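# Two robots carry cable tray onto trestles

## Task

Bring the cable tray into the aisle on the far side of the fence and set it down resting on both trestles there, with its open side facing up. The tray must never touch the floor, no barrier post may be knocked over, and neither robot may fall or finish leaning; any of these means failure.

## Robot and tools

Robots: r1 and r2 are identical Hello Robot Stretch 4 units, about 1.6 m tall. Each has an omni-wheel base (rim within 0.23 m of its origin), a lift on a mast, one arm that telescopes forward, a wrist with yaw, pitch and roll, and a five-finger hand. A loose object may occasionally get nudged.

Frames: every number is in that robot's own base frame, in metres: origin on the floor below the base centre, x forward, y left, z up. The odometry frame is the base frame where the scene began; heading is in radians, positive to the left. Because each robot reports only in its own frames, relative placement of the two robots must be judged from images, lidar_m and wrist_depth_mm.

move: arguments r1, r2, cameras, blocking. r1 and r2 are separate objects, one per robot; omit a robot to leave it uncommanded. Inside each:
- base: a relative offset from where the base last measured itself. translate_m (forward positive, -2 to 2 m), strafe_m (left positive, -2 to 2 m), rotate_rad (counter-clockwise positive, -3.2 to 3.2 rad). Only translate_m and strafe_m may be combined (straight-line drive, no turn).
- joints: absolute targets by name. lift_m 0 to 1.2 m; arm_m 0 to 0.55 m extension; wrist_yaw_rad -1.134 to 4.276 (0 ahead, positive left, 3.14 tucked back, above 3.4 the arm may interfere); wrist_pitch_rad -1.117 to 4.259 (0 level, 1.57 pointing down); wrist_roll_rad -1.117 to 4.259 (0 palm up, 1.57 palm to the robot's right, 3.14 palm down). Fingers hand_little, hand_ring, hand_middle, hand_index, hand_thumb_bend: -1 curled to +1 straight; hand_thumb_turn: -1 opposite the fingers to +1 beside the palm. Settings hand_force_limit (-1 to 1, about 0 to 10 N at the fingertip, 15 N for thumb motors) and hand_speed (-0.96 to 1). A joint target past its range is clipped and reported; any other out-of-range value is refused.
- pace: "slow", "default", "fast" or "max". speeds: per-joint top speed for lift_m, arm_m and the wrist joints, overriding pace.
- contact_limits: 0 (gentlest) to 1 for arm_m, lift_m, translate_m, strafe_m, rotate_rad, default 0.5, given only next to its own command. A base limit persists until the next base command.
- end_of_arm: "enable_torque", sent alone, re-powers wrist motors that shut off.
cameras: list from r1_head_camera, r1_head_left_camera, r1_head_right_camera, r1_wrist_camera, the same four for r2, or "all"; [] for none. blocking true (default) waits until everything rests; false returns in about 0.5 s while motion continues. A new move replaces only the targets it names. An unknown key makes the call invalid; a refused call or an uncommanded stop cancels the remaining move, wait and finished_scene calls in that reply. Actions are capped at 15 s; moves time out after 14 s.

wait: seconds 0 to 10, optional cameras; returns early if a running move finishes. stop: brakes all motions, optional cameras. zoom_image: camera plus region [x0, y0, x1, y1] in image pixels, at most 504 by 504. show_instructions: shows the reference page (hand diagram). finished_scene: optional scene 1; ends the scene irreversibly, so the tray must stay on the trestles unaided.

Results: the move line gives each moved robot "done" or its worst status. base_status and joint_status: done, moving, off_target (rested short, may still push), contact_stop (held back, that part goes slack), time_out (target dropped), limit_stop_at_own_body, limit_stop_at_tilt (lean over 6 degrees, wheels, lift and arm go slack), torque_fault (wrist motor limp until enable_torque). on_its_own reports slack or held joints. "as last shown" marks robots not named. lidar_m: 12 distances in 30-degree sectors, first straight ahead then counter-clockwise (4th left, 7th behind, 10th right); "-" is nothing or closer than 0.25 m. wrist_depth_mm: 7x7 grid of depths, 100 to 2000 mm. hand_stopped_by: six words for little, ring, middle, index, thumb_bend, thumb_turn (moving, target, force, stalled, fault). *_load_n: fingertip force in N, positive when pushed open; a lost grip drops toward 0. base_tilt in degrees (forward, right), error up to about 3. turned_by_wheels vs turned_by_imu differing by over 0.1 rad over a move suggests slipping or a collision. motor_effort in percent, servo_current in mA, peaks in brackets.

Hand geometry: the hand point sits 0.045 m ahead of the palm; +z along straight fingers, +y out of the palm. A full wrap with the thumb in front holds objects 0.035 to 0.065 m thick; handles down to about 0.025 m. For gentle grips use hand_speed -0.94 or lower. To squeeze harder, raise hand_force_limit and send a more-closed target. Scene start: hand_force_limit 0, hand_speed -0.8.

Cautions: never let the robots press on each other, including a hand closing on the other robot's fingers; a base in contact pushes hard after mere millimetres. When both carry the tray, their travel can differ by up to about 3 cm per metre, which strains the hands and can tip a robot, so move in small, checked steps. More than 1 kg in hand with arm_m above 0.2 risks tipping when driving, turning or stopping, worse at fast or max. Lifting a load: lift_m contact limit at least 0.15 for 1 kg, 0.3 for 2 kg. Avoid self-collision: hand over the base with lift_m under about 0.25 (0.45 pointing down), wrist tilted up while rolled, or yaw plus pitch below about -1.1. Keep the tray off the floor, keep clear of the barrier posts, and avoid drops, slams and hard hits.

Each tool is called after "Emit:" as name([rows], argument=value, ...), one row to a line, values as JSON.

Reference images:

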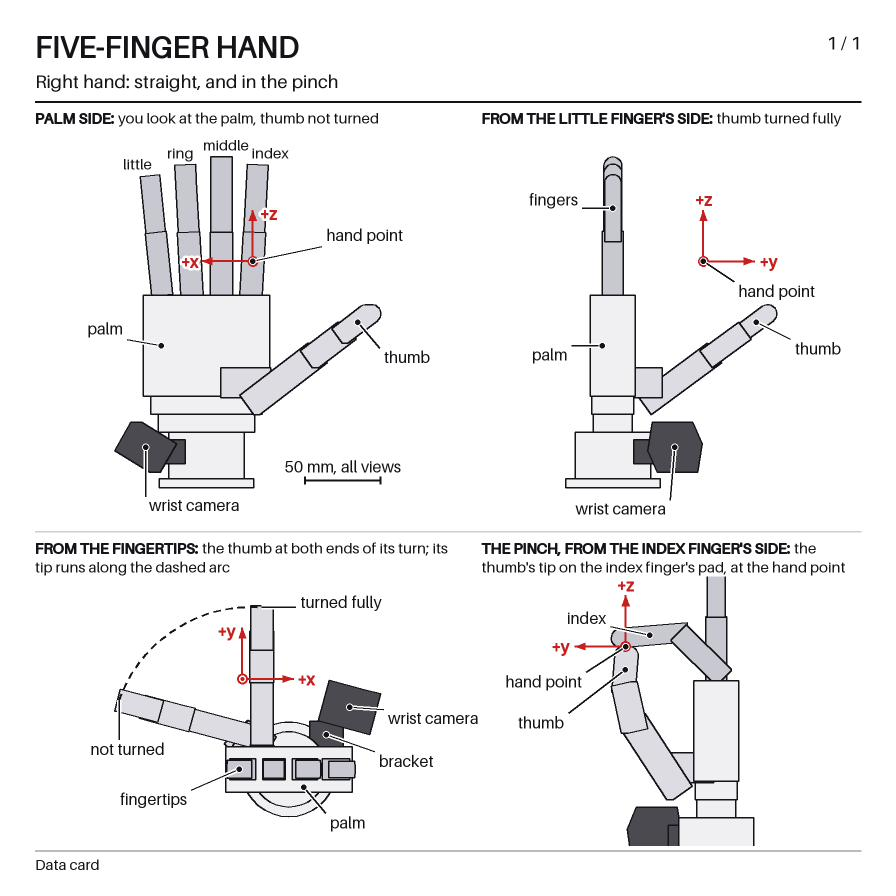

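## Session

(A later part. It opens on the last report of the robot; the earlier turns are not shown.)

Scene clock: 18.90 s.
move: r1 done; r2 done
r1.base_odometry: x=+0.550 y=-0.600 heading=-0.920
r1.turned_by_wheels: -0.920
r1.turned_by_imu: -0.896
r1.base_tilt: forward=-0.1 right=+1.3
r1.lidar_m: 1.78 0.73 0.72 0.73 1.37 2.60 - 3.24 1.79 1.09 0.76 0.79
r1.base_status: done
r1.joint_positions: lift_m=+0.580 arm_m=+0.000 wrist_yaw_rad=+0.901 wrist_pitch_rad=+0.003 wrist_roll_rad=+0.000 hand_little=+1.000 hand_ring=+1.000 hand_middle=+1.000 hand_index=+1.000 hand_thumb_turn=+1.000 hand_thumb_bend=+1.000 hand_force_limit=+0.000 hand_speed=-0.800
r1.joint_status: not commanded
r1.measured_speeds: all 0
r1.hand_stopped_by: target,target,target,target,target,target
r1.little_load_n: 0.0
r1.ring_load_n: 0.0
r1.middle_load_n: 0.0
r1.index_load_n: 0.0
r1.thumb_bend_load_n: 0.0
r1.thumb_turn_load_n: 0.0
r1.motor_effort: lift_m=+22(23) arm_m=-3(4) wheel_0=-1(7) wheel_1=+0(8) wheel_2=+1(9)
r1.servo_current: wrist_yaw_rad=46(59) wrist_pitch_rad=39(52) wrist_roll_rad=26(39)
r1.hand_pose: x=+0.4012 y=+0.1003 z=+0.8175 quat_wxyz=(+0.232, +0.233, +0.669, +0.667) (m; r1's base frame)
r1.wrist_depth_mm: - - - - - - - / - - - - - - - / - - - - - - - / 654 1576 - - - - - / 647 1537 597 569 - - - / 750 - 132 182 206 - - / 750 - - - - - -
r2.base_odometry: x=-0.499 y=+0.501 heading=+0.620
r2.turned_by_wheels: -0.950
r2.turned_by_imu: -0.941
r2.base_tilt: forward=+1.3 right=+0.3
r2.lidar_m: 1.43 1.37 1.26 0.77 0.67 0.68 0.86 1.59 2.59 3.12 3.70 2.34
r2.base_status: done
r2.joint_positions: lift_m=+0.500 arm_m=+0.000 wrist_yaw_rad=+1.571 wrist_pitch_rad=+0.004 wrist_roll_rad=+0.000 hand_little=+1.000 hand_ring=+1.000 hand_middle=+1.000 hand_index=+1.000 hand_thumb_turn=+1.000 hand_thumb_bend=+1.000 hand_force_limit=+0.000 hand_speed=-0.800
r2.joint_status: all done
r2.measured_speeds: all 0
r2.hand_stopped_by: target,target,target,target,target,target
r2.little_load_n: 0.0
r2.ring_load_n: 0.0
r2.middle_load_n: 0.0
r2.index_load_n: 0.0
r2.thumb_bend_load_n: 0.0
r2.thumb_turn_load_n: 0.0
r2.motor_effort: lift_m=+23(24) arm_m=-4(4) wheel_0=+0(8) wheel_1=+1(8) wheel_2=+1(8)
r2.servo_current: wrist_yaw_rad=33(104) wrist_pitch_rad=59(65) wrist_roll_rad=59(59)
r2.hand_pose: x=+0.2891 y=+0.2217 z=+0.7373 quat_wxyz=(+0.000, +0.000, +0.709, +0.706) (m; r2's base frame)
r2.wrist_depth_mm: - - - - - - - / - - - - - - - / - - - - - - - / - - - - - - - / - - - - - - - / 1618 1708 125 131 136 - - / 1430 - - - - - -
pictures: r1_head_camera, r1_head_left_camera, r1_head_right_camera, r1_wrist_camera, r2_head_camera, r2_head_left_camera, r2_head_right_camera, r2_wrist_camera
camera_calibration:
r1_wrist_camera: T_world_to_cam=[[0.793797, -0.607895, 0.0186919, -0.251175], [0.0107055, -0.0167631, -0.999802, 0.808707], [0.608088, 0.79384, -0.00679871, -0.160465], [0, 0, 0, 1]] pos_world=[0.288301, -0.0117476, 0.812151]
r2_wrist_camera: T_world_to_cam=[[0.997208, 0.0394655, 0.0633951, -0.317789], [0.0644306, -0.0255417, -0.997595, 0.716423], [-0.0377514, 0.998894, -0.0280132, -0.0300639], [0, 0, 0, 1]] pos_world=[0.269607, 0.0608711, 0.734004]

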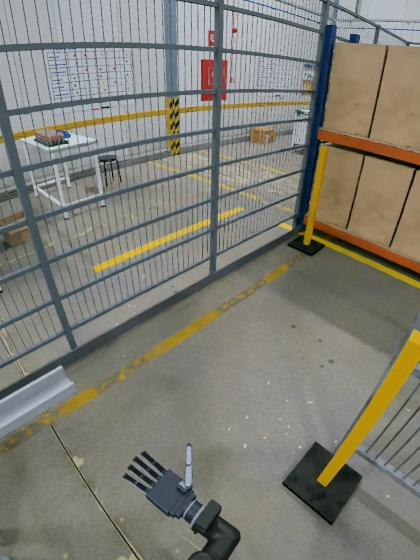

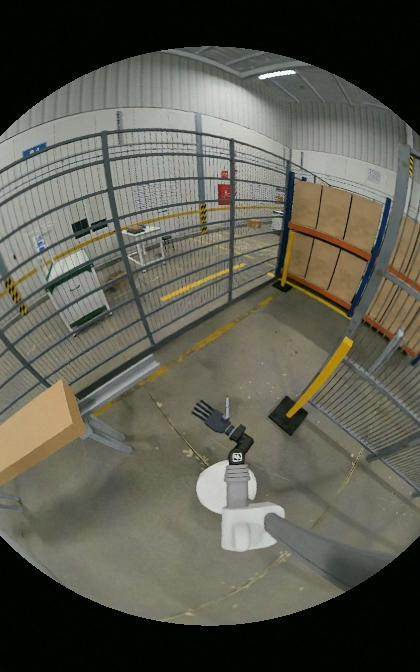

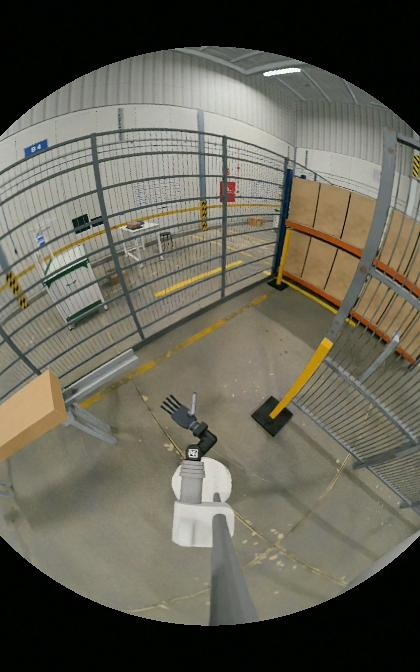

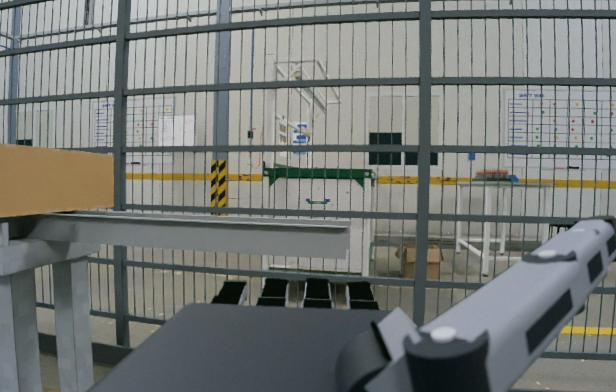

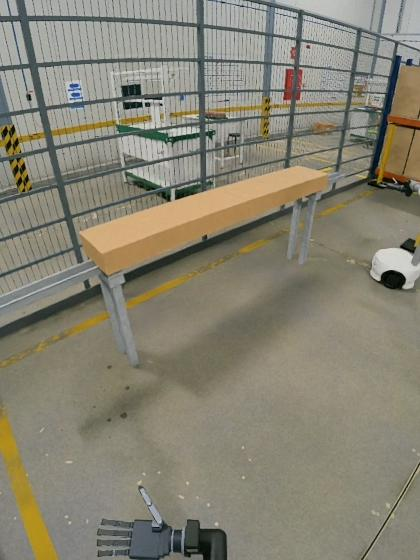

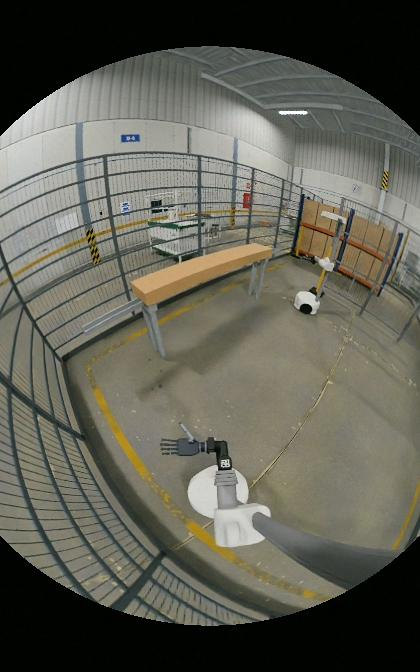

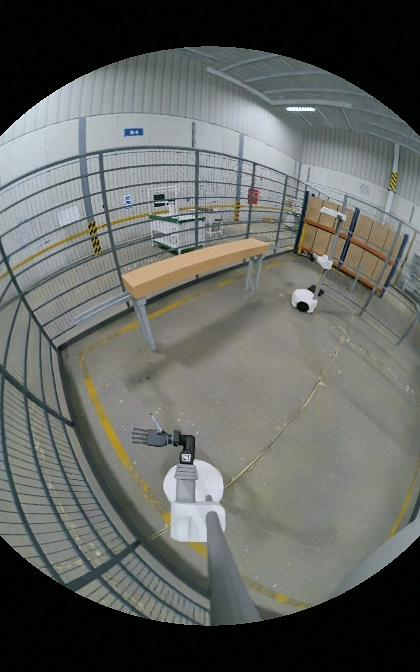

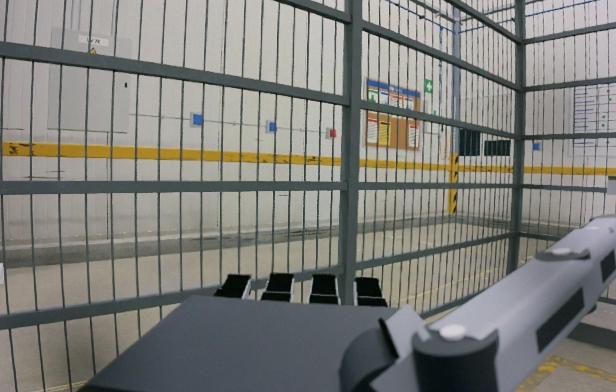

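Emit:
move(r1={"joints":{"lift_m":0.51,"wrist_yaw_rad":0.77,"wrist_pitch_rad":-0.1,"hand_speed":-0.4,"hand_thumb_turn":-1.0}}, r2={"base":{"translate_m":0.45,"strafe_m":0.45},"joints":{"lift_m":0.51,"wrist_yaw_rad":0.77,"wrist_pitch_rad":-0.1,"hand_speed":-0.4,"hand_thumb_turn":-1.0}}, cameras=["all"])

Scene clock: 26.30 s.
move: r1 done; r2 done
r1.base_odometry: x=+0.550 y=-0.600 heading=-0.920
r1.turned_by_wheels: +0.000
r1.turned_by_imu: +0.001
r1.base_tilt: forward=-0.1 right=+1.3
r1.lidar_m: 1.79 0.72 0.72 0.76 1.39 2.63 - 3.25 1.81 1.08 0.77 0.79
r1.base_status: not commanded
r1.joint_positions: lift_m=+0.510 arm_m=+0.000 wrist_yaw_rad=+0.772 wrist_pitch_rad=-0.088 wrist_roll_rad=+0.000 hand_little=+1.000 hand_ring=+1.000 hand_middle=+1.000 hand_index=+1.000 hand_thumb_turn=-1.000 hand_thumb_bend=+1.000 hand_force_limit=+0.000 hand_speed=-0.400
r1.joint_status: all done
r1.measured_speeds: all 0
r1.hand_stopped_by: target,target,target,target,target,target
r1.little_load_n: 0.0
r1.ring_load_n: 0.0
r1.middle_load_n: 0.0
r1.index_load_n: 0.0
r1.thumb_bend_load_n: 0.0
r1.thumb_turn_load_n: 0.0
r1.motor_effort: lift_m=+17(23) arm_m=-3(4) wheel_0=-1(1) wheel_1=+0(0) wheel_2=+1(1)
r1.servo_current: wrist_yaw_rad=52(104) wrist_pitch_rad=78(130) wrist_roll_rad=33(39)
r1.hand_pose: x=+0.4077 y=+0.0654 z=+0.7678 quat_wxyz=(+0.287, +0.263, +0.622, +0.679) (m; r1's base frame)
r1.wrist_depth_mm: - - - - - - - / - - - 1430 - - - / 1537 - - - - - - / 732 - - - - - - / 1464 1464 - - - - - / - - 133 182 - - - / - - - - - - -
r2.base_odometry: x=-0.394 y=+1.128 heading=+0.620
r2.turned_by_wheels: +0.000
r2.turned_by_imu: -0.001
r2.base_tilt: forward=+1.3 right=+0.3
r2.lidar_m: 0.80 0.74 0.75 0.73 0.63 0.63 0.80 1.48 3.23 3.91 2.58 1.17
r2.base_status: done
r2.joint_positions: lift_m=+0.510 arm_m=+0.000 wrist_yaw_rad=+0.771 wrist_pitch_rad=-0.090 wrist_roll_rad=+0.000 hand_little=+1.000 hand_ring=+1.000 hand_middle=+1.000 hand_index=+1.000 hand_thumb_turn=-1.000 hand_thumb_bend=+1.000 hand_force_limit=+0.000 hand_speed=-0.400
r2.joint_status: all done
r2.measured_speeds: all 0
r2.hand_stopped_by: target,target,target,target,target,target
r2.little_load_n: 0.0
r2.ring_load_n: 0.5
r2.middle_load_n: 0.0
r2.index_load_n: 0.0
r2.thumb_bend_load_n: 0.0
r2.thumb_turn_load_n: 0.0
r2.motor_effort: lift_m=+23(26) arm_m=-4(4) wheel_0=+0(7) wheel_1=+0(14) wheel_2=+1(7)
r2.servo_current: wrist_yaw_rad=39(85) wrist_pitch_rad=65(124) wrist_roll_rad=39(72)
r2.hand_pose: x=+0.4076 y=+0.0651 z=+0.7679 quat_wxyz=(+0.287, +0.263, +0.621, +0.680) (m; r2's base frame)
r2.wrist_depth_mm: - - - - - - - / - - - - 103 - - / - - - - - - 530 / - - - - - 661 525 / - - - 580 - 627 535 / - - 119 132 - - 609 / - - - - - - 603
pictures: r1_head_camera, r1_head_left_camera, r1_head_right_camera, r1_wrist_camera, r2_head_camera, r2_head_left_camera, r2_head_right_camera, r2_wrist_camera
camera_calibration:
r1_wrist_camera: T_world_to_cam=[[0.707374, -0.706553, 0.0201081, -0.236086], [0.0736067, 0.0453395, -0.996256, 0.725953], [0.702996, 0.706206, 0.0840791, -0.239675], [0, 0, 0, 1]] pos_world=[0.282056, -0.0304617, 0.748134]
r2_wrist_camera: T_world_to_cam=[[0.718642, -0.692159, 0.0668529, -0.273237], [0.0940716, 0.00151331, -0.995564, 0.719973], [0.688987, 0.721744, 0.0662, -0.218822], [0, 0, 0, 1]] pos_world=[0.279396, -0.0322794, 0.749532]

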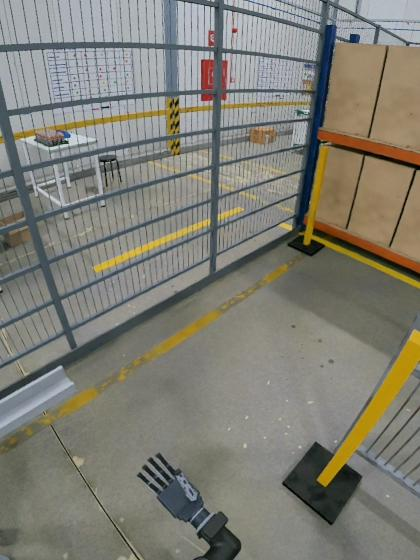

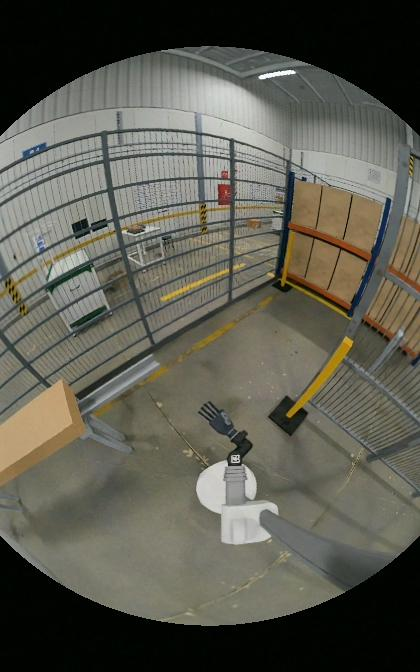

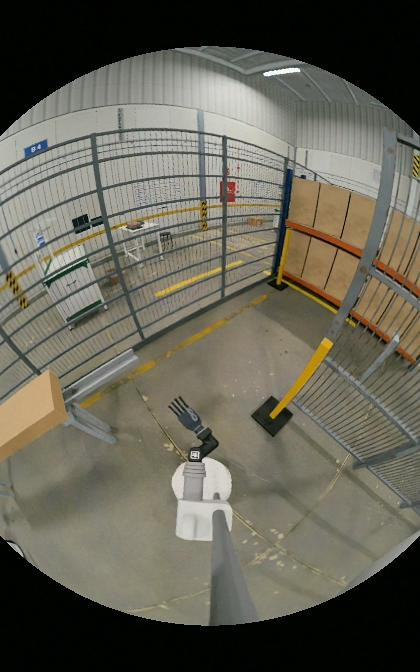

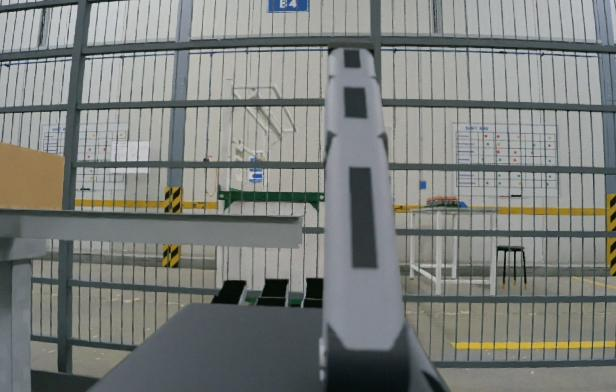

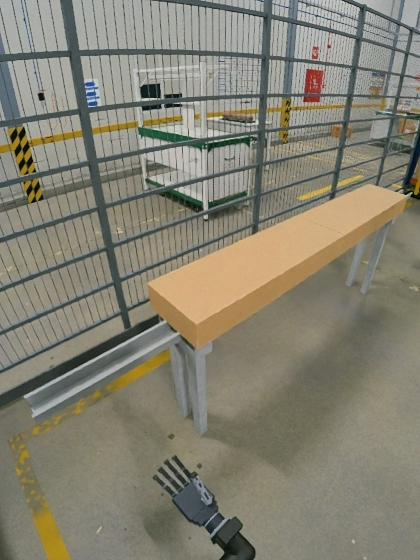

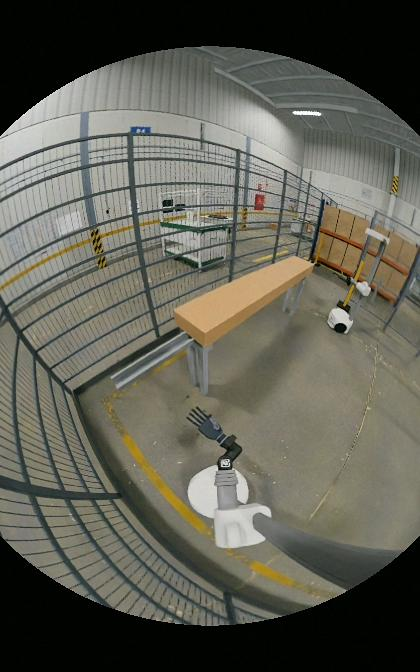

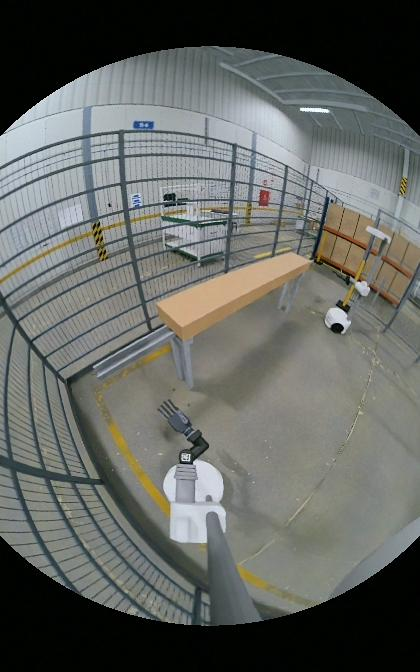

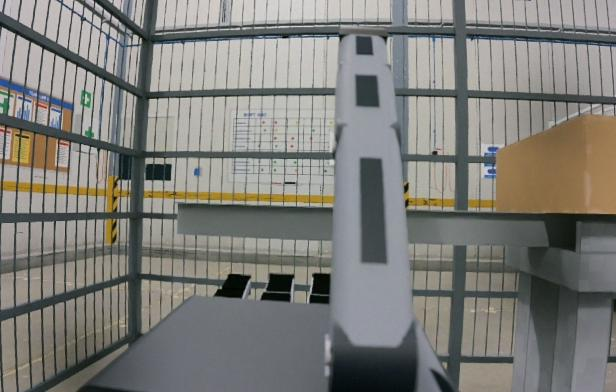

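Emit:
zoom_image(camera="r1_head_camera", region=[0, 350, 120, 470])

Emit:
zoom_image(camera="r2_head_camera", region=[10, 310, 210, 450])

Emit:
zoom_image(camera="r2_wrist_camera", region=[150, 150, 616, 350])

Scaled by 4.200 from the camera's 420x560 image, which has a finer 1200x1600 frame.

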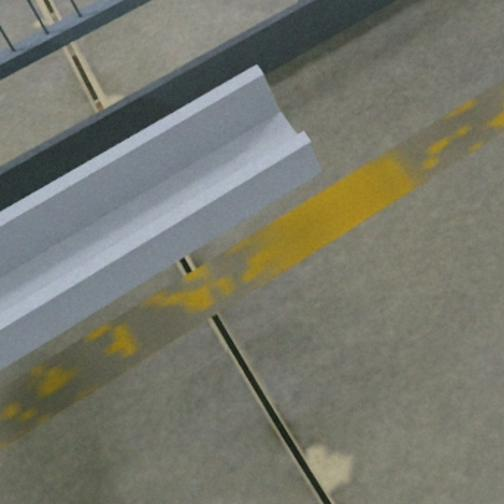

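Scaled by 2.520 from the camera's 420x560 image, which has a finer 1200x1600 frame.

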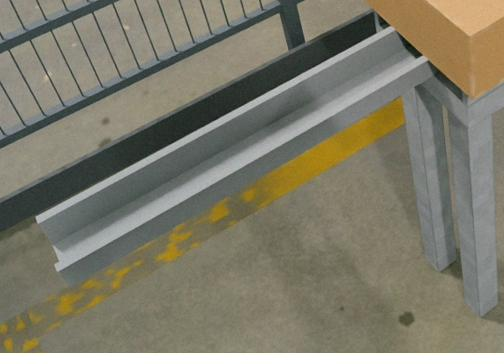

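Scaled by 1.082.

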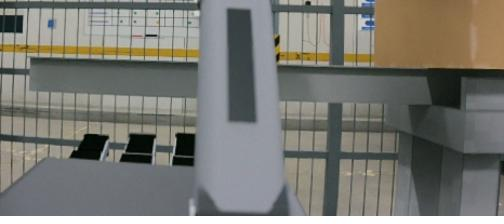

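Emit:
move(r1={"base":{"translate_m":0.064,"strafe_m":0.388},"joints":{"lift_m":0.487,"wrist_yaw_rad":0.753},"pace":"slow"}, r2={"base":{"translate_m":0.207,"strafe_m":0.195},"joints":{"lift_m":0.487,"wrist_yaw_rad":0.711},"pace":"slow"}, cameras=["r1_head_camera","r1_wrist_camera","r2_head_camera","r2_wrist_camera"])

Scene clock: 33.00 s.
move: r1 done; r2 done
r1.base_odometry: x=+0.897 y=-0.416 heading=-0.920
r1.turned_by_wheels: +0.000
r1.turned_by_imu: +0.002
r1.base_tilt: forward=+0.0 right=+1.4
r1.lidar_m: 0.52 0.42 0.33 0.40 0.74 2.38 - 3.55 2.27 1.36 1.06 2.36
r1.base_status: done
r1.joint_positions: lift_m=+0.487 arm_m=+0.000 wrist_yaw_rad=+0.755 wrist_pitch_rad=-0.088 wrist_roll_rad=+0.000 hand_little=+1.000 hand_ring=+1.000 hand_middle=+1.000 hand_index=+1.000 hand_thumb_turn=-1.000 hand_thumb_bend=+1.000 hand_force_limit=+0.000 hand_speed=-0.400
r1.joint_status: all done
r1.measured_speeds: all 0
r1.hand_stopped_by: target,target,target,target,target,target
r1.little_load_n: 0.0
r1.ring_load_n: 0.0
r1.middle_load_n: 0.0
r1.index_load_n: 0.0
r1.thumb_bend_load_n: 0.0
r1.thumb_turn_load_n: 0.0
r1.motor_effort: lift_m=+17(19) arm_m=-4(4) wheel_0=+0(7) wheel_1=+1(8) wheel_2=-2(5)
r1.servo_current: wrist_yaw_rad=46(65) wrist_pitch_rad=65(78) wrist_roll_rad=26(39)
r1.hand_pose: x=+0.4087 y=+0.0615 z=+0.7448 quat_wxyz=(+0.292, +0.268, +0.620, +0.677) (m; r1's base frame)
r1.wrist_depth_mm: - - - - - - - / 1182 - - - 112 - - / 436 - - - - - - / 271 267 264 260 - 252 250 / 430 - 263 259 - 250 248 / - - 133 182 - - - / - - - - - - -
r2.base_odometry: x=-0.339 y=+1.407 heading=+0.620
r2.turned_by_wheels: +0.000
r2.turned_by_imu: -0.001
r2.base_tilt: forward=+1.3 right=+0.3
r2.lidar_m: 0.53 0.45 0.47 0.72 0.61 0.62 0.77 1.48 3.50 4.23 2.35 0.68
r2.base_status: done
r2.joint_positions: lift_m=+0.487 arm_m=+0.000 wrist_yaw_rad=+0.712 wrist_pitch_rad=-0.090 wrist_roll_rad=+0.000 hand_little=+1.000 hand_ring=+1.000 hand_middle=+1.000 hand_index=+1.000 hand_thumb_turn=-1.000 hand_thumb_bend=+1.000 hand_force_limit=+0.000 hand_speed=-0.400
r2.joint_status: all done
r2.measured_speeds: all 0
r2.hand_stopped_by: target,target,target,target,target,target
r2.little_load_n: 0.0
r2.ring_load_n: 0.0
r2.middle_load_n: 0.0
r2.index_load_n: 0.0
r2.thumb_bend_load_n: 0.0
r2.thumb_turn_load_n: 0.0
r2.motor_effort: lift_m=+17(22) arm_m=-4(4) wheel_0=-1(6) wheel_1=+2(10) wheel_2=-1(5)
r2.servo_current: wrist_yaw_rad=46(65) wrist_pitch_rad=65(78) wrist_roll_rad=33(65)
r2.hand_pose: x=+0.4110 y=+0.0510 z=+0.7454 quat_wxyz=(+0.307, +0.281, +0.613, +0.671) (m; r2's base frame)
r2.wrist_depth_mm: 1205 - - - 119 - - / - - - - - - - / - - - - - - 442 / 300 298 294 290 - 287 286 / 1205 - - - - 287 430 / 1229 - 125 131 - - - / 1182 - - - - - 1921
pictures: r1_head_camera, r1_wrist_camera, r2_head_camera, r2_wrist_camera
camera_calibration:
r1_wrist_camera: T_world_to_cam=[[0.695859, -0.717895, 0.0201596, -0.233718], [0.0743693, 0.0441101, -0.996255, 0.702894], [0.714317, 0.694752, 0.0840838, -0.239765], [0, 0, 0, 1]] pos_world=[0.281629, -0.0322127, 0.725134]
r2_wrist_camera: T_world_to_cam=[[0.676489, -0.733421, 0.0667507, -0.264439], [0.0939259, -0.00397488, -0.995571, 0.697513], [0.730438, 0.679763, 0.0661983, -0.22442], [0, 0, 0, 1]] pos_world=[0.277301, -0.0386206, 0.726932]

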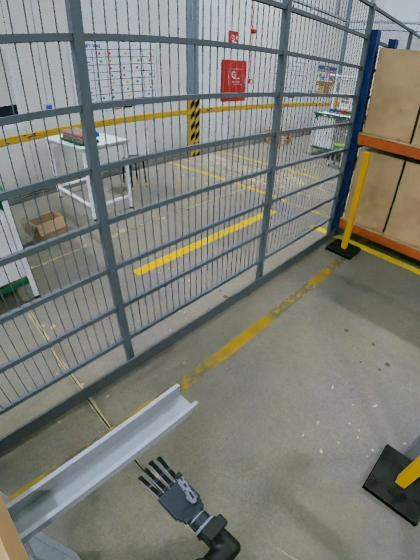

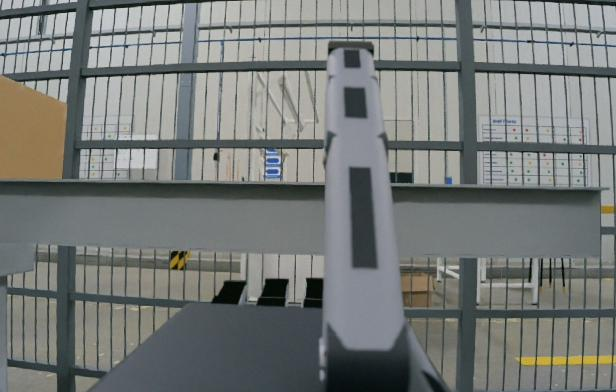

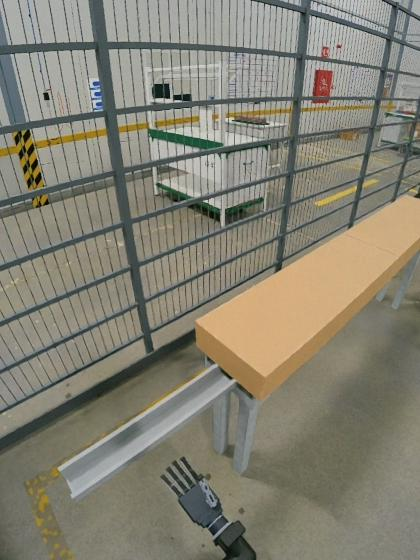

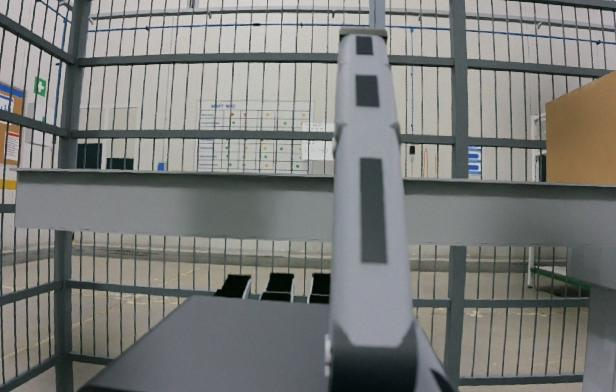

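Emit:
move(r1={"joints":{"lift_m":0.477,"wrist_yaw_rad":0.714}})

Emit:
move(r1={"base":{"translate_m":-0.014,"strafe_m":0.101},"joints":{"arm_m":0.1},"pace":"slow"}, r2={"base":{"translate_m":0.0,"strafe_m":0.127},"joints":{"arm_m":0.1},"pace":"slow"}, cameras=["r1_head_camera","r1_head_left_camera","r1_head_right_camera","r1_wrist_camera","r2_head_camera","r2_wrist_camera"])

Scene clock: 34.90 s.
move: r1 done
r1.base_odometry: x=+0.897 y=-0.416 heading=-0.920
r1.turned_by_wheels: +0.000
r1.turned_by_imu: +0.000
r1.base_tilt: forward=-0.1 right=+1.4
r1.lidar_m: 0.53 0.42 0.35 0.36 0.69 2.36 - 3.53 2.28 1.35 1.05 2.36
r1.base_status: not commanded
r1.joint_positions: lift_m=+0.477 arm_m=+0.000 wrist_yaw_rad=+0.716 wrist_pitch_rad=-0.088 wrist_roll_rad=+0.000 hand_little=+1.000 hand_ring=+1.000 hand_middle=+1.000 hand_index=+1.000 hand_thumb_turn=-1.000 hand_thumb_bend=+1.000 hand_force_limit=+0.000 hand_speed=-0.400
r1.joint_status: all done
r1.measured_speeds: all 0
r1.hand_stopped_by: target,target,target,target,target,target
r1.little_load_n: 0.0
r1.ring_load_n: 0.0
r1.middle_load_n: 0.0
r1.index_load_n: 0.0
r1.thumb_bend_load_n: 0.0
r1.thumb_turn_load_n: 0.5
r1.motor_effort: lift_m=+17(21) arm_m=-4(4) wheel_0=+0(1) wheel_1=+1(1) wheel_2=-2(3)
r1.servo_current: wrist_yaw_rad=46(72) wrist_pitch_rad=65(78) wrist_roll_rad=26(39)
r1.hand_pose: x=+0.4110 y=+0.0520 z=+0.7348 quat_wxyz=(+0.306, +0.280, +0.615, +0.671) (m; r1's base frame)
r1.wrist_depth_mm: - - - - - - - / 1138 - - - 113 - - / 1138 - - - - - - / 267 265 264 264 - 260 259 / 1138 - - - - 258 - / - - 133 182 - - - / - - - - - - -
r2: as last shown
r2.turned_by_imu: +0.000
r2.base_tilt: forward=+1.3 right=+0.4
r2.lidar_m: 0.54 0.45 0.48 0.72 0.62 0.62 0.78 1.49 3.53 4.25 2.34 0.64
r2.motor_effort: lift_m=+17(17) arm_m=-4(4) wheel_0=+0(1) wheel_1=+2(3) wheel_2=-1(1)
r2.servo_current: wrist_yaw_rad=26(59) wrist_pitch_rad=72(78) wrist_roll_rad=52(59)
r2.wrist_depth_mm: 1229 - - - 119 - - / - - - - - - - / - - - - - - 442 / 298 297 293 293 - 287 287 / 1205 - - - - 287 - / 1205 - 125 131 - - - / 1205 - - - - - 1863
pictures: none

Scene clock: 37.33 s.
move: r1 done; r2 done
r1.base_odometry: x=+0.969 y=-0.344 heading=-0.920
r1.turned_by_wheels: +0.000
r1.turned_by_imu: +0.001
r1.base_tilt: forward=-0.1 right=+1.4
r1.lidar_m: 0.41 0.36 0.25 0.30 0.61 2.38 4.08 3.64 2.45 1.46 1.13 2.21
r1.base_status: done
r1.joint_positions: lift_m=+0.477 arm_m=+0.100 wrist_yaw_rad=+0.716 wrist_pitch_rad=-0.088 wrist_roll_rad=+0.000 hand_little=+1.000 hand_ring=+1.000 hand_middle=+1.000 hand_index=+1.000 hand_thumb_turn=-1.000 hand_thumb_bend=+1.000 hand_force_limit=+0.000 hand_speed=-0.400
r1.joint_status: all done
r1.measured_speeds: all 0
r1.hand_stopped_by: target,target,target,target,target,target
r1.little_load_n: 0.0
r1.ring_load_n: 0.0
r1.middle_load_n: 0.0
r1.index_load_n: 0.0
r1.thumb_bend_load_n: 0.0
r1.thumb_turn_load_n: 0.0
r1.motor_effort: lift_m=+17(18) arm_m=+5(7) wheel_0=-1(6) wheel_1=+2(7) wheel_2=+3(6)
r1.servo_current: wrist_yaw_rad=52(59) wrist_pitch_rad=65(91) wrist_roll_rad=26(39)
r1.hand_pose: x=+0.5109 y=+0.0520 z=+0.7348 quat_wxyz=(+0.306, +0.280, +0.615, +0.671) (m; r1's base frame)
r1.wrist_depth_mm: - - - - - - - / 1025 - - - 112 - - / 134 134 133 133 132 131 - / 134 133 132 132 - 131 - / 132 991 132 131 - 129 - / - - 133 182 - - - / - - - - - - -
r2.base_odometry: x=-0.413 y=+1.511 heading=+0.620
r2.turned_by_wheels: +0.000
r2.turned_by_imu: +0.000
r2.base_tilt: forward=+1.3 right=+0.3
r2.lidar_m: 0.43 0.39 0.98 0.60 0.52 0.53 0.66 1.27 3.60 4.32 2.33 0.66
r2.base_status: done
r2.joint_positions: lift_m=+0.487 arm_m=+0.100 wrist_yaw_rad=+0.712 wrist_pitch_rad=-0.090 wrist_roll_rad=+0.000 hand_little=+1.000 hand_ring=+1.000 hand_middle=+1.000 hand_index=+1.000 hand_thumb_turn=-1.000 hand_thumb_bend=+1.000 hand_force_limit=+0.000 hand_speed=-0.400
r2.joint_status: all done
r2.measured_speeds: all 0
r2.hand_stopped_by: target,target,target,target,target,target
r2.little_load_n: 0.0
r2.ring_load_n: 0.0
r2.middle_load_n: 0.0
r2.index_load_n: 0.5
r2.thumb_bend_load_n: 0.0
r2.thumb_turn_load_n: 0.0
r2.motor_effort: lift_m=+17(17) arm_m=+8(10) wheel_0=+0(8) wheel_1=+1(12) wheel_2=+1(3)
r2.servo_current: wrist_yaw_rad=33(52) wrist_pitch_rad=78(78) wrist_roll_rad=52(65)
r2.hand_pose: x=+0.5105 y=+0.0510 z=+0.7454 quat_wxyz=(+0.307, +0.281, +0.613, +0.671) (m; r2's base frame)
r2.wrist_depth_mm: 1078 - - - - - - / 1060 - - - 103 - - / 137 135 134 133 - 131 - / 136 135 134 133 - 131 - / 135 135 133 132 - 130 - / - - 128 131 - - - / 1708 - - - - - -
pictures: r1_head_camera, r1_head_left_camera, r1_head_right_camera, r1_wrist_camera, r2_head_camera, r2_wrist_camera
camera_calibration:
r1_wrist_camera: T_world_to_cam=[[0.666808, -0.744958, 0.0201204, -0.295107], [0.0761111, 0.0412192, -0.996247, 0.685033], [0.741333, 0.665837, 0.0841849, -0.317561], [0, 0, 0, 1]] pos_world=[0.380059, -0.0366351, 0.715134]
r2_wrist_camera: T_world_to_cam=[[0.676478, -0.733425, 0.0668177, -0.331795], [0.0940448, -0.0039564, -0.99556, 0.688115], [0.730433, 0.679759, 0.0662984, -0.29717], [0, 0, 0, 1]] pos_world=[0.376801, -0.0386205, 0.726932]

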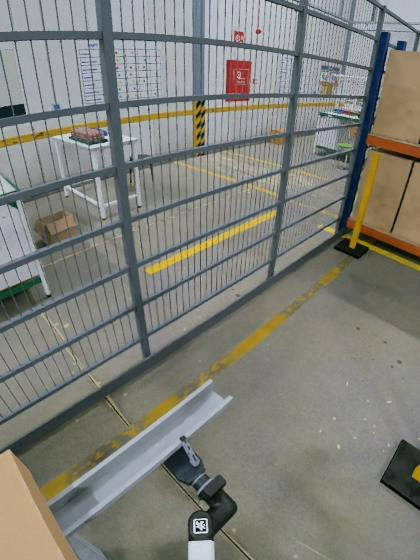

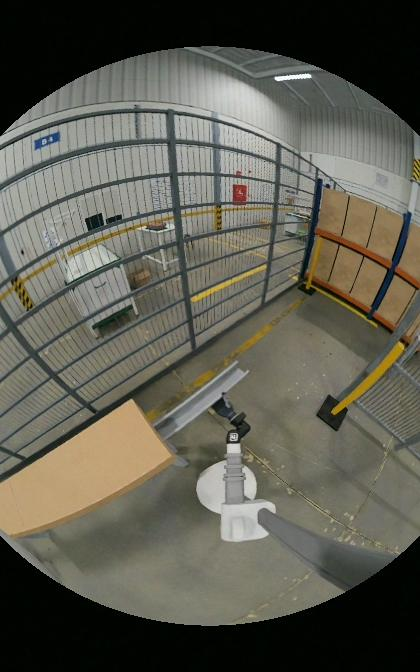

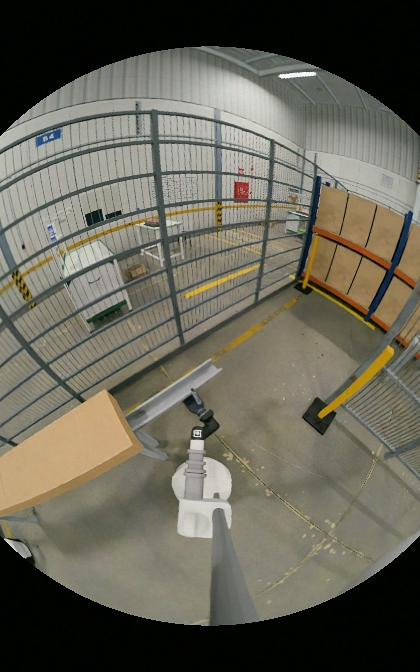

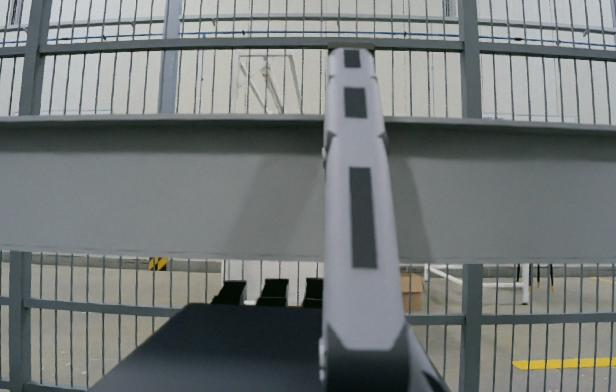

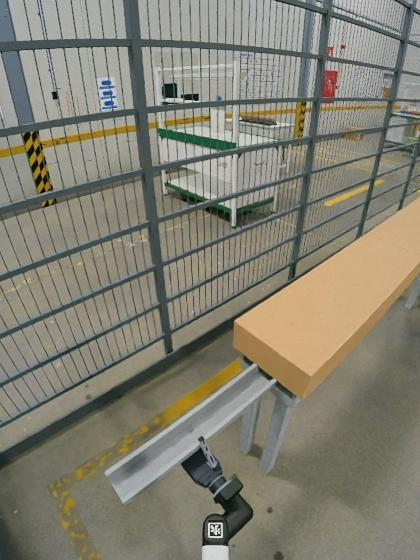

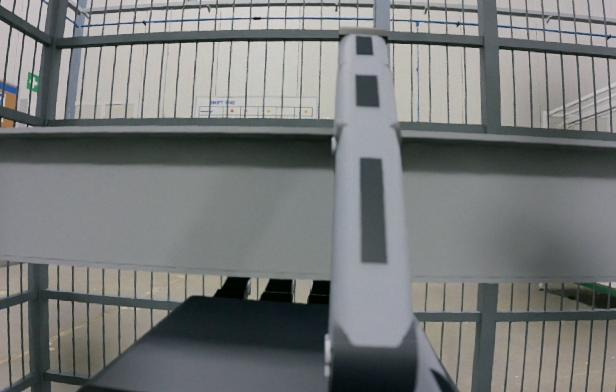

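Emit:
move(r1={"joints":{"lift_m":0.488},"pace":"slow"}, r2={"joints":{"lift_m":0.494},"pace":"slow"})

Emit:
move(r1={"base":{"translate_m":0.0098,"strafe_m":0.0085},"pace":"slow"}, r2={"base":{"translate_m":0.0105,"strafe_m":0.009},"pace":"slow"}, cameras=["r1_wrist_camera","r2_wrist_camera","r1_head_camera","r2_head_camera"])

Scene clock: 38.40 s.
move: r1 done; r2 done
r1.base_odometry: x=+0.969 y=-0.344 heading=-0.920
r1.turned_by_wheels: +0.000
r1.turned_by_imu: +0.000
r1.base_tilt: forward=-0.1 right=+1.4
r1.lidar_m: 0.43 0.36 0.27 0.32 0.61 2.39 4.01 3.60 2.45 1.46 1.13 2.24
r1.base_status: not commanded
r1.joint_positions: lift_m=+0.488 arm_m=+0.100 wrist_yaw_rad=+0.716 wrist_pitch_rad=-0.088 wrist_roll_rad=+0.000 hand_little=+1.000 hand_ring=+1.000 hand_middle=+1.000 hand_index=+1.000 hand_thumb_turn=-1.000 hand_thumb_bend=+1.000 hand_force_limit=+0.000 hand_speed=-0.400
r1.joint_status: all done
r1.measured_speeds: all 0
r1.hand_stopped_by: target,target,target,target,target,target
r1.little_load_n: 0.0
r1.ring_load_n: 0.0
r1.middle_load_n: 0.0
r1.index_load_n: 0.0
r1.thumb_bend_load_n: 0.0
r1.thumb_turn_load_n: 0.0
r1.motor_effort: lift_m=+23(26) arm_m=+5(6) wheel_0=-1(1) wheel_1=+2(2) wheel_2=+3(3)
r1.servo_current: wrist_yaw_rad=46(52) wrist_pitch_rad=72(78) wrist_roll_rad=26(39)
r1.hand_pose: x=+0.5109 y=+0.0520 z=+0.7454 quat_wxyz=(+0.306, +0.280, +0.615, +0.671) (m; r1's base frame)
r1.wrist_depth_mm: - - - - - - - / 1042 - - 991 112 - - / 1008 1025 - 991 - 131 - / 133 133 132 132 - 131 - / 132 132 131 131 - 130 - / - - 131 130 - 129 - / - - - - - - -
r2.base_odometry: x=-0.413 y=+1.511 heading=+0.620
r2.turned_by_wheels: +0.000
r2.turned_by_imu: +0.000
r2.base_tilt: forward=+1.3 right=+0.4
r2.lidar_m: 0.49 0.38 1.01 0.59 0.51 0.53 0.65 1.26 3.60 4.33 2.34 0.64
r2.base_status: not commanded
r2.joint_positions: lift_m=+0.494 arm_m=+0.100 wrist_yaw_rad=+0.712 wrist_pitch_rad=-0.090 wrist_roll_rad=+0.000 hand_little=+1.000 hand_ring=+1.000 hand_middle=+1.000 hand_index=+1.000 hand_thumb_turn=-1.000 hand_thumb_bend=+1.000 hand_force_limit=+0.000 hand_speed=-0.400
r2.joint_status: all done
r2.measured_speeds: all 0
r2.hand_stopped_by: target,target,target,target,target,target
r2.little_load_n: 0.0
r2.ring_load_n: 0.0
r2.middle_load_n: 0.0
r2.index_load_n: 0.0
r2.thumb_bend_load_n: 0.0
r2.thumb_turn_load_n: 0.0
r2.motor_effort: lift_m=+24(24) arm_m=+8(8) wheel_0=+0(0) wheel_1=+1(1) wheel_2=+1(1)
r2.servo_current: wrist_yaw_rad=39(52) wrist_pitch_rad=72(78) wrist_roll_rad=39(65)
r2.hand_pose: x=+0.5105 y=+0.0510 z=+0.7519 quat_wxyz=(+0.307, +0.281, +0.613, +0.671) (m; r2's base frame)
r2.wrist_depth_mm: 1098 - - - - - - / 1078 - - - 103 - - / 137 136 135 - - 131 - / 136 135 134 133 - 131 - / 135 135 133 132 - 130 - / - - 125 131 - 130 - / 1576 - - - - - -
pictures: none

Scene clock: 39.40 s.
move: r1 done; r2 done
r1.base_odometry: x=+0.982 y=-0.346 heading=-0.920
r1.turned_by_wheels: +0.000
r1.turned_by_imu: +0.000
r1.base_tilt: forward=-0.1 right=+1.4
r1.lidar_m: 0.43 0.35 0.26 0.31 0.56 2.41 4.08 3.63 2.41 1.49 1.15 2.24
r1.base_status: done
r1.joint_positions: lift_m=+0.488 arm_m=+0.100 wrist_yaw_rad=+0.716 wrist_pitch_rad=-0.089 wrist_roll_rad=+0.000 hand_little=+1.000 hand_ring=+1.000 hand_middle=+1.000 hand_index=+1.000 hand_thumb_turn=-1.000 hand_thumb_bend=+1.000 hand_force_limit=+0.000 hand_speed=-0.400
r1.joint_status: not commanded
r1.measured_speeds: all 0
r1.hand_stopped_by: target,target,target,target,target,target
r1.little_load_n: 0.0
r1.ring_load_n: -0.5
r1.middle_load_n: 0.0
r1.index_load_n: 0.5
r1.thumb_bend_load_n: 0.0
r1.thumb_turn_load_n: 0.0
r1.motor_effort: lift_m=+23(23) arm_m=+5(6) wheel_0=-1(4) wheel_1=+1(7) wheel_2=-2(7)
r1.servo_current: wrist_yaw_rad=46(52) wrist_pitch_rad=65(78) wrist_roll_rad=33(39)
r1.hand_pose: x=+0.5108 y=+0.0520 z=+0.7455 quat_wxyz=(+0.306, +0.280, +0.614, +0.671) (m; r1's base frame)
r1.wrist_depth_mm: - - - - - - - / - - - - 114 - - / 121 121 121 121 - 120 - / 121 120 120 120 - 120 - / 120 120 119 119 - 119 - / - - 119 118 - 118 - / - - - - - - -
r2.base_odometry: x=-0.410 y=+1.524 heading=+0.620
r2.turned_by_wheels: +0.000
r2.turned_by_imu: +0.000
r2.base_tilt: forward=+1.3 right=+0.4
r2.lidar_m: 0.51 0.37 0.95 0.58 0.51 0.53 0.66 1.27 3.62 4.29 2.34 0.65
r2.base_status: done
r2.joint_positions: lift_m=+0.494 arm_m=+0.100 wrist_yaw_rad=+0.712 wrist_pitch_rad=-0.090 wrist_roll_rad=+0.000 hand_little=+1.000 hand_ring=+1.000 hand_middle=+1.000 hand_index=+1.000 hand_thumb_turn=-1.000 hand_thumb_bend=+1.000 hand_force_limit=+0.000 hand_speed=-0.400
r2.joint_status: not commanded
r2.measured_speeds: all 0
r2.hand_stopped_by: target,target,target,target,target,target
r2.little_load_n: 0.0
r2.ring_load_n: 0.0
r2.middle_load_n: 0.0
r2.index_load_n: 0.0
r2.thumb_bend_load_n: 0.0
r2.thumb_turn_load_n: -0.5
r2.motor_effort: lift_m=+24(24) arm_m=+8(8) wheel_0=+0(5) wheel_1=+1(9) wheel_2=-1(5)
r2.servo_current: wrist_yaw_rad=46(59) wrist_pitch_rad=72(78) wrist_roll_rad=39(59)
r2.hand_pose: x=+0.5105 y=+0.0510 z=+0.7519 quat_wxyz=(+0.307, +0.281, +0.613, +0.671) (m; r2's base frame)
r2.wrist_depth_mm: 1060 - - - - - - / - - - - 103 - - / 122 121 120 119 - 118 - / 122 121 120 119 - 117 - / 121 120 119 118 - 117 - / 1042 120 119 119 - 116 - / 1042 - - - - - -
pictures: r1_head_camera, r1_wrist_camera, r2_head_camera, r2_wrist_camera
camera_calibration:
r1_wrist_camera: T_world_to_cam=[[0.666794, -0.74497, 0.0201491, -0.295336], [0.0767229, 0.0417281, -0.996179, 0.695331], [0.741283, 0.665792, 0.0849803, -0.319016], [0, 0, 0, 1]] pos_world=[0.380062, -0.036633, 0.725735]
r2_wrist_camera: T_world_to_cam=[[0.676478, -0.733425, 0.0668177, -0.332229], [0.0940448, -0.0039564, -0.99556, 0.694586], [0.730433, 0.679759, 0.0662984, -0.297601], [0, 0, 0, 1]] pos_world=[0.376801, -0.0386205, 0.733432]

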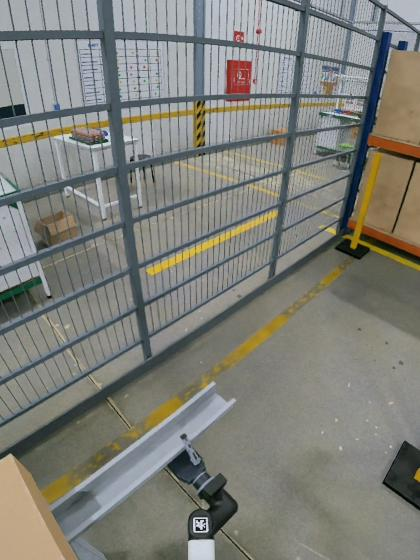

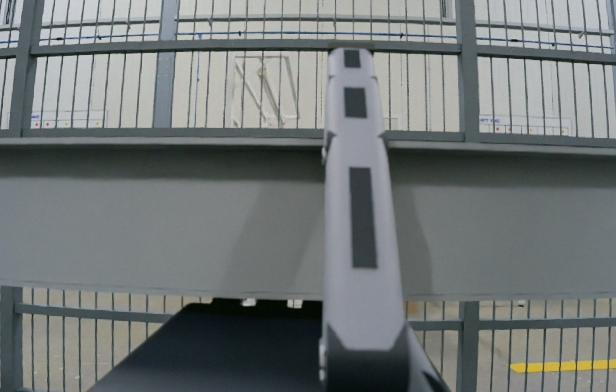

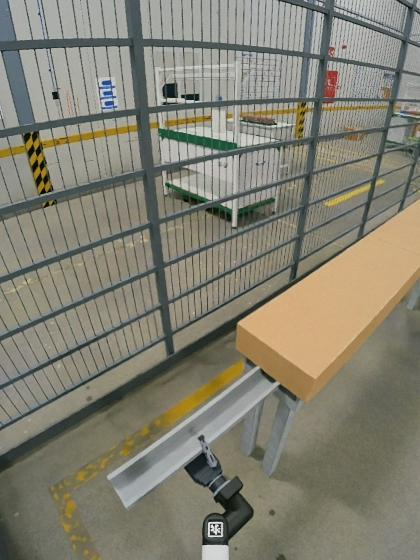

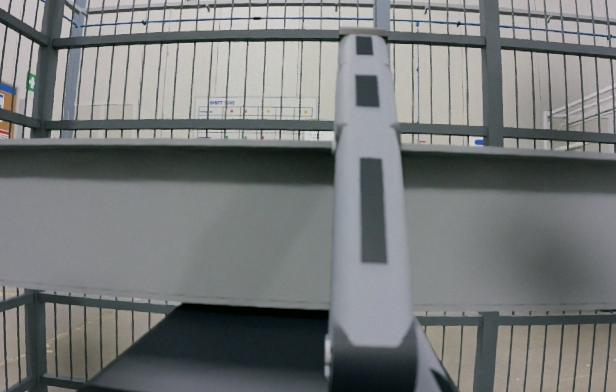

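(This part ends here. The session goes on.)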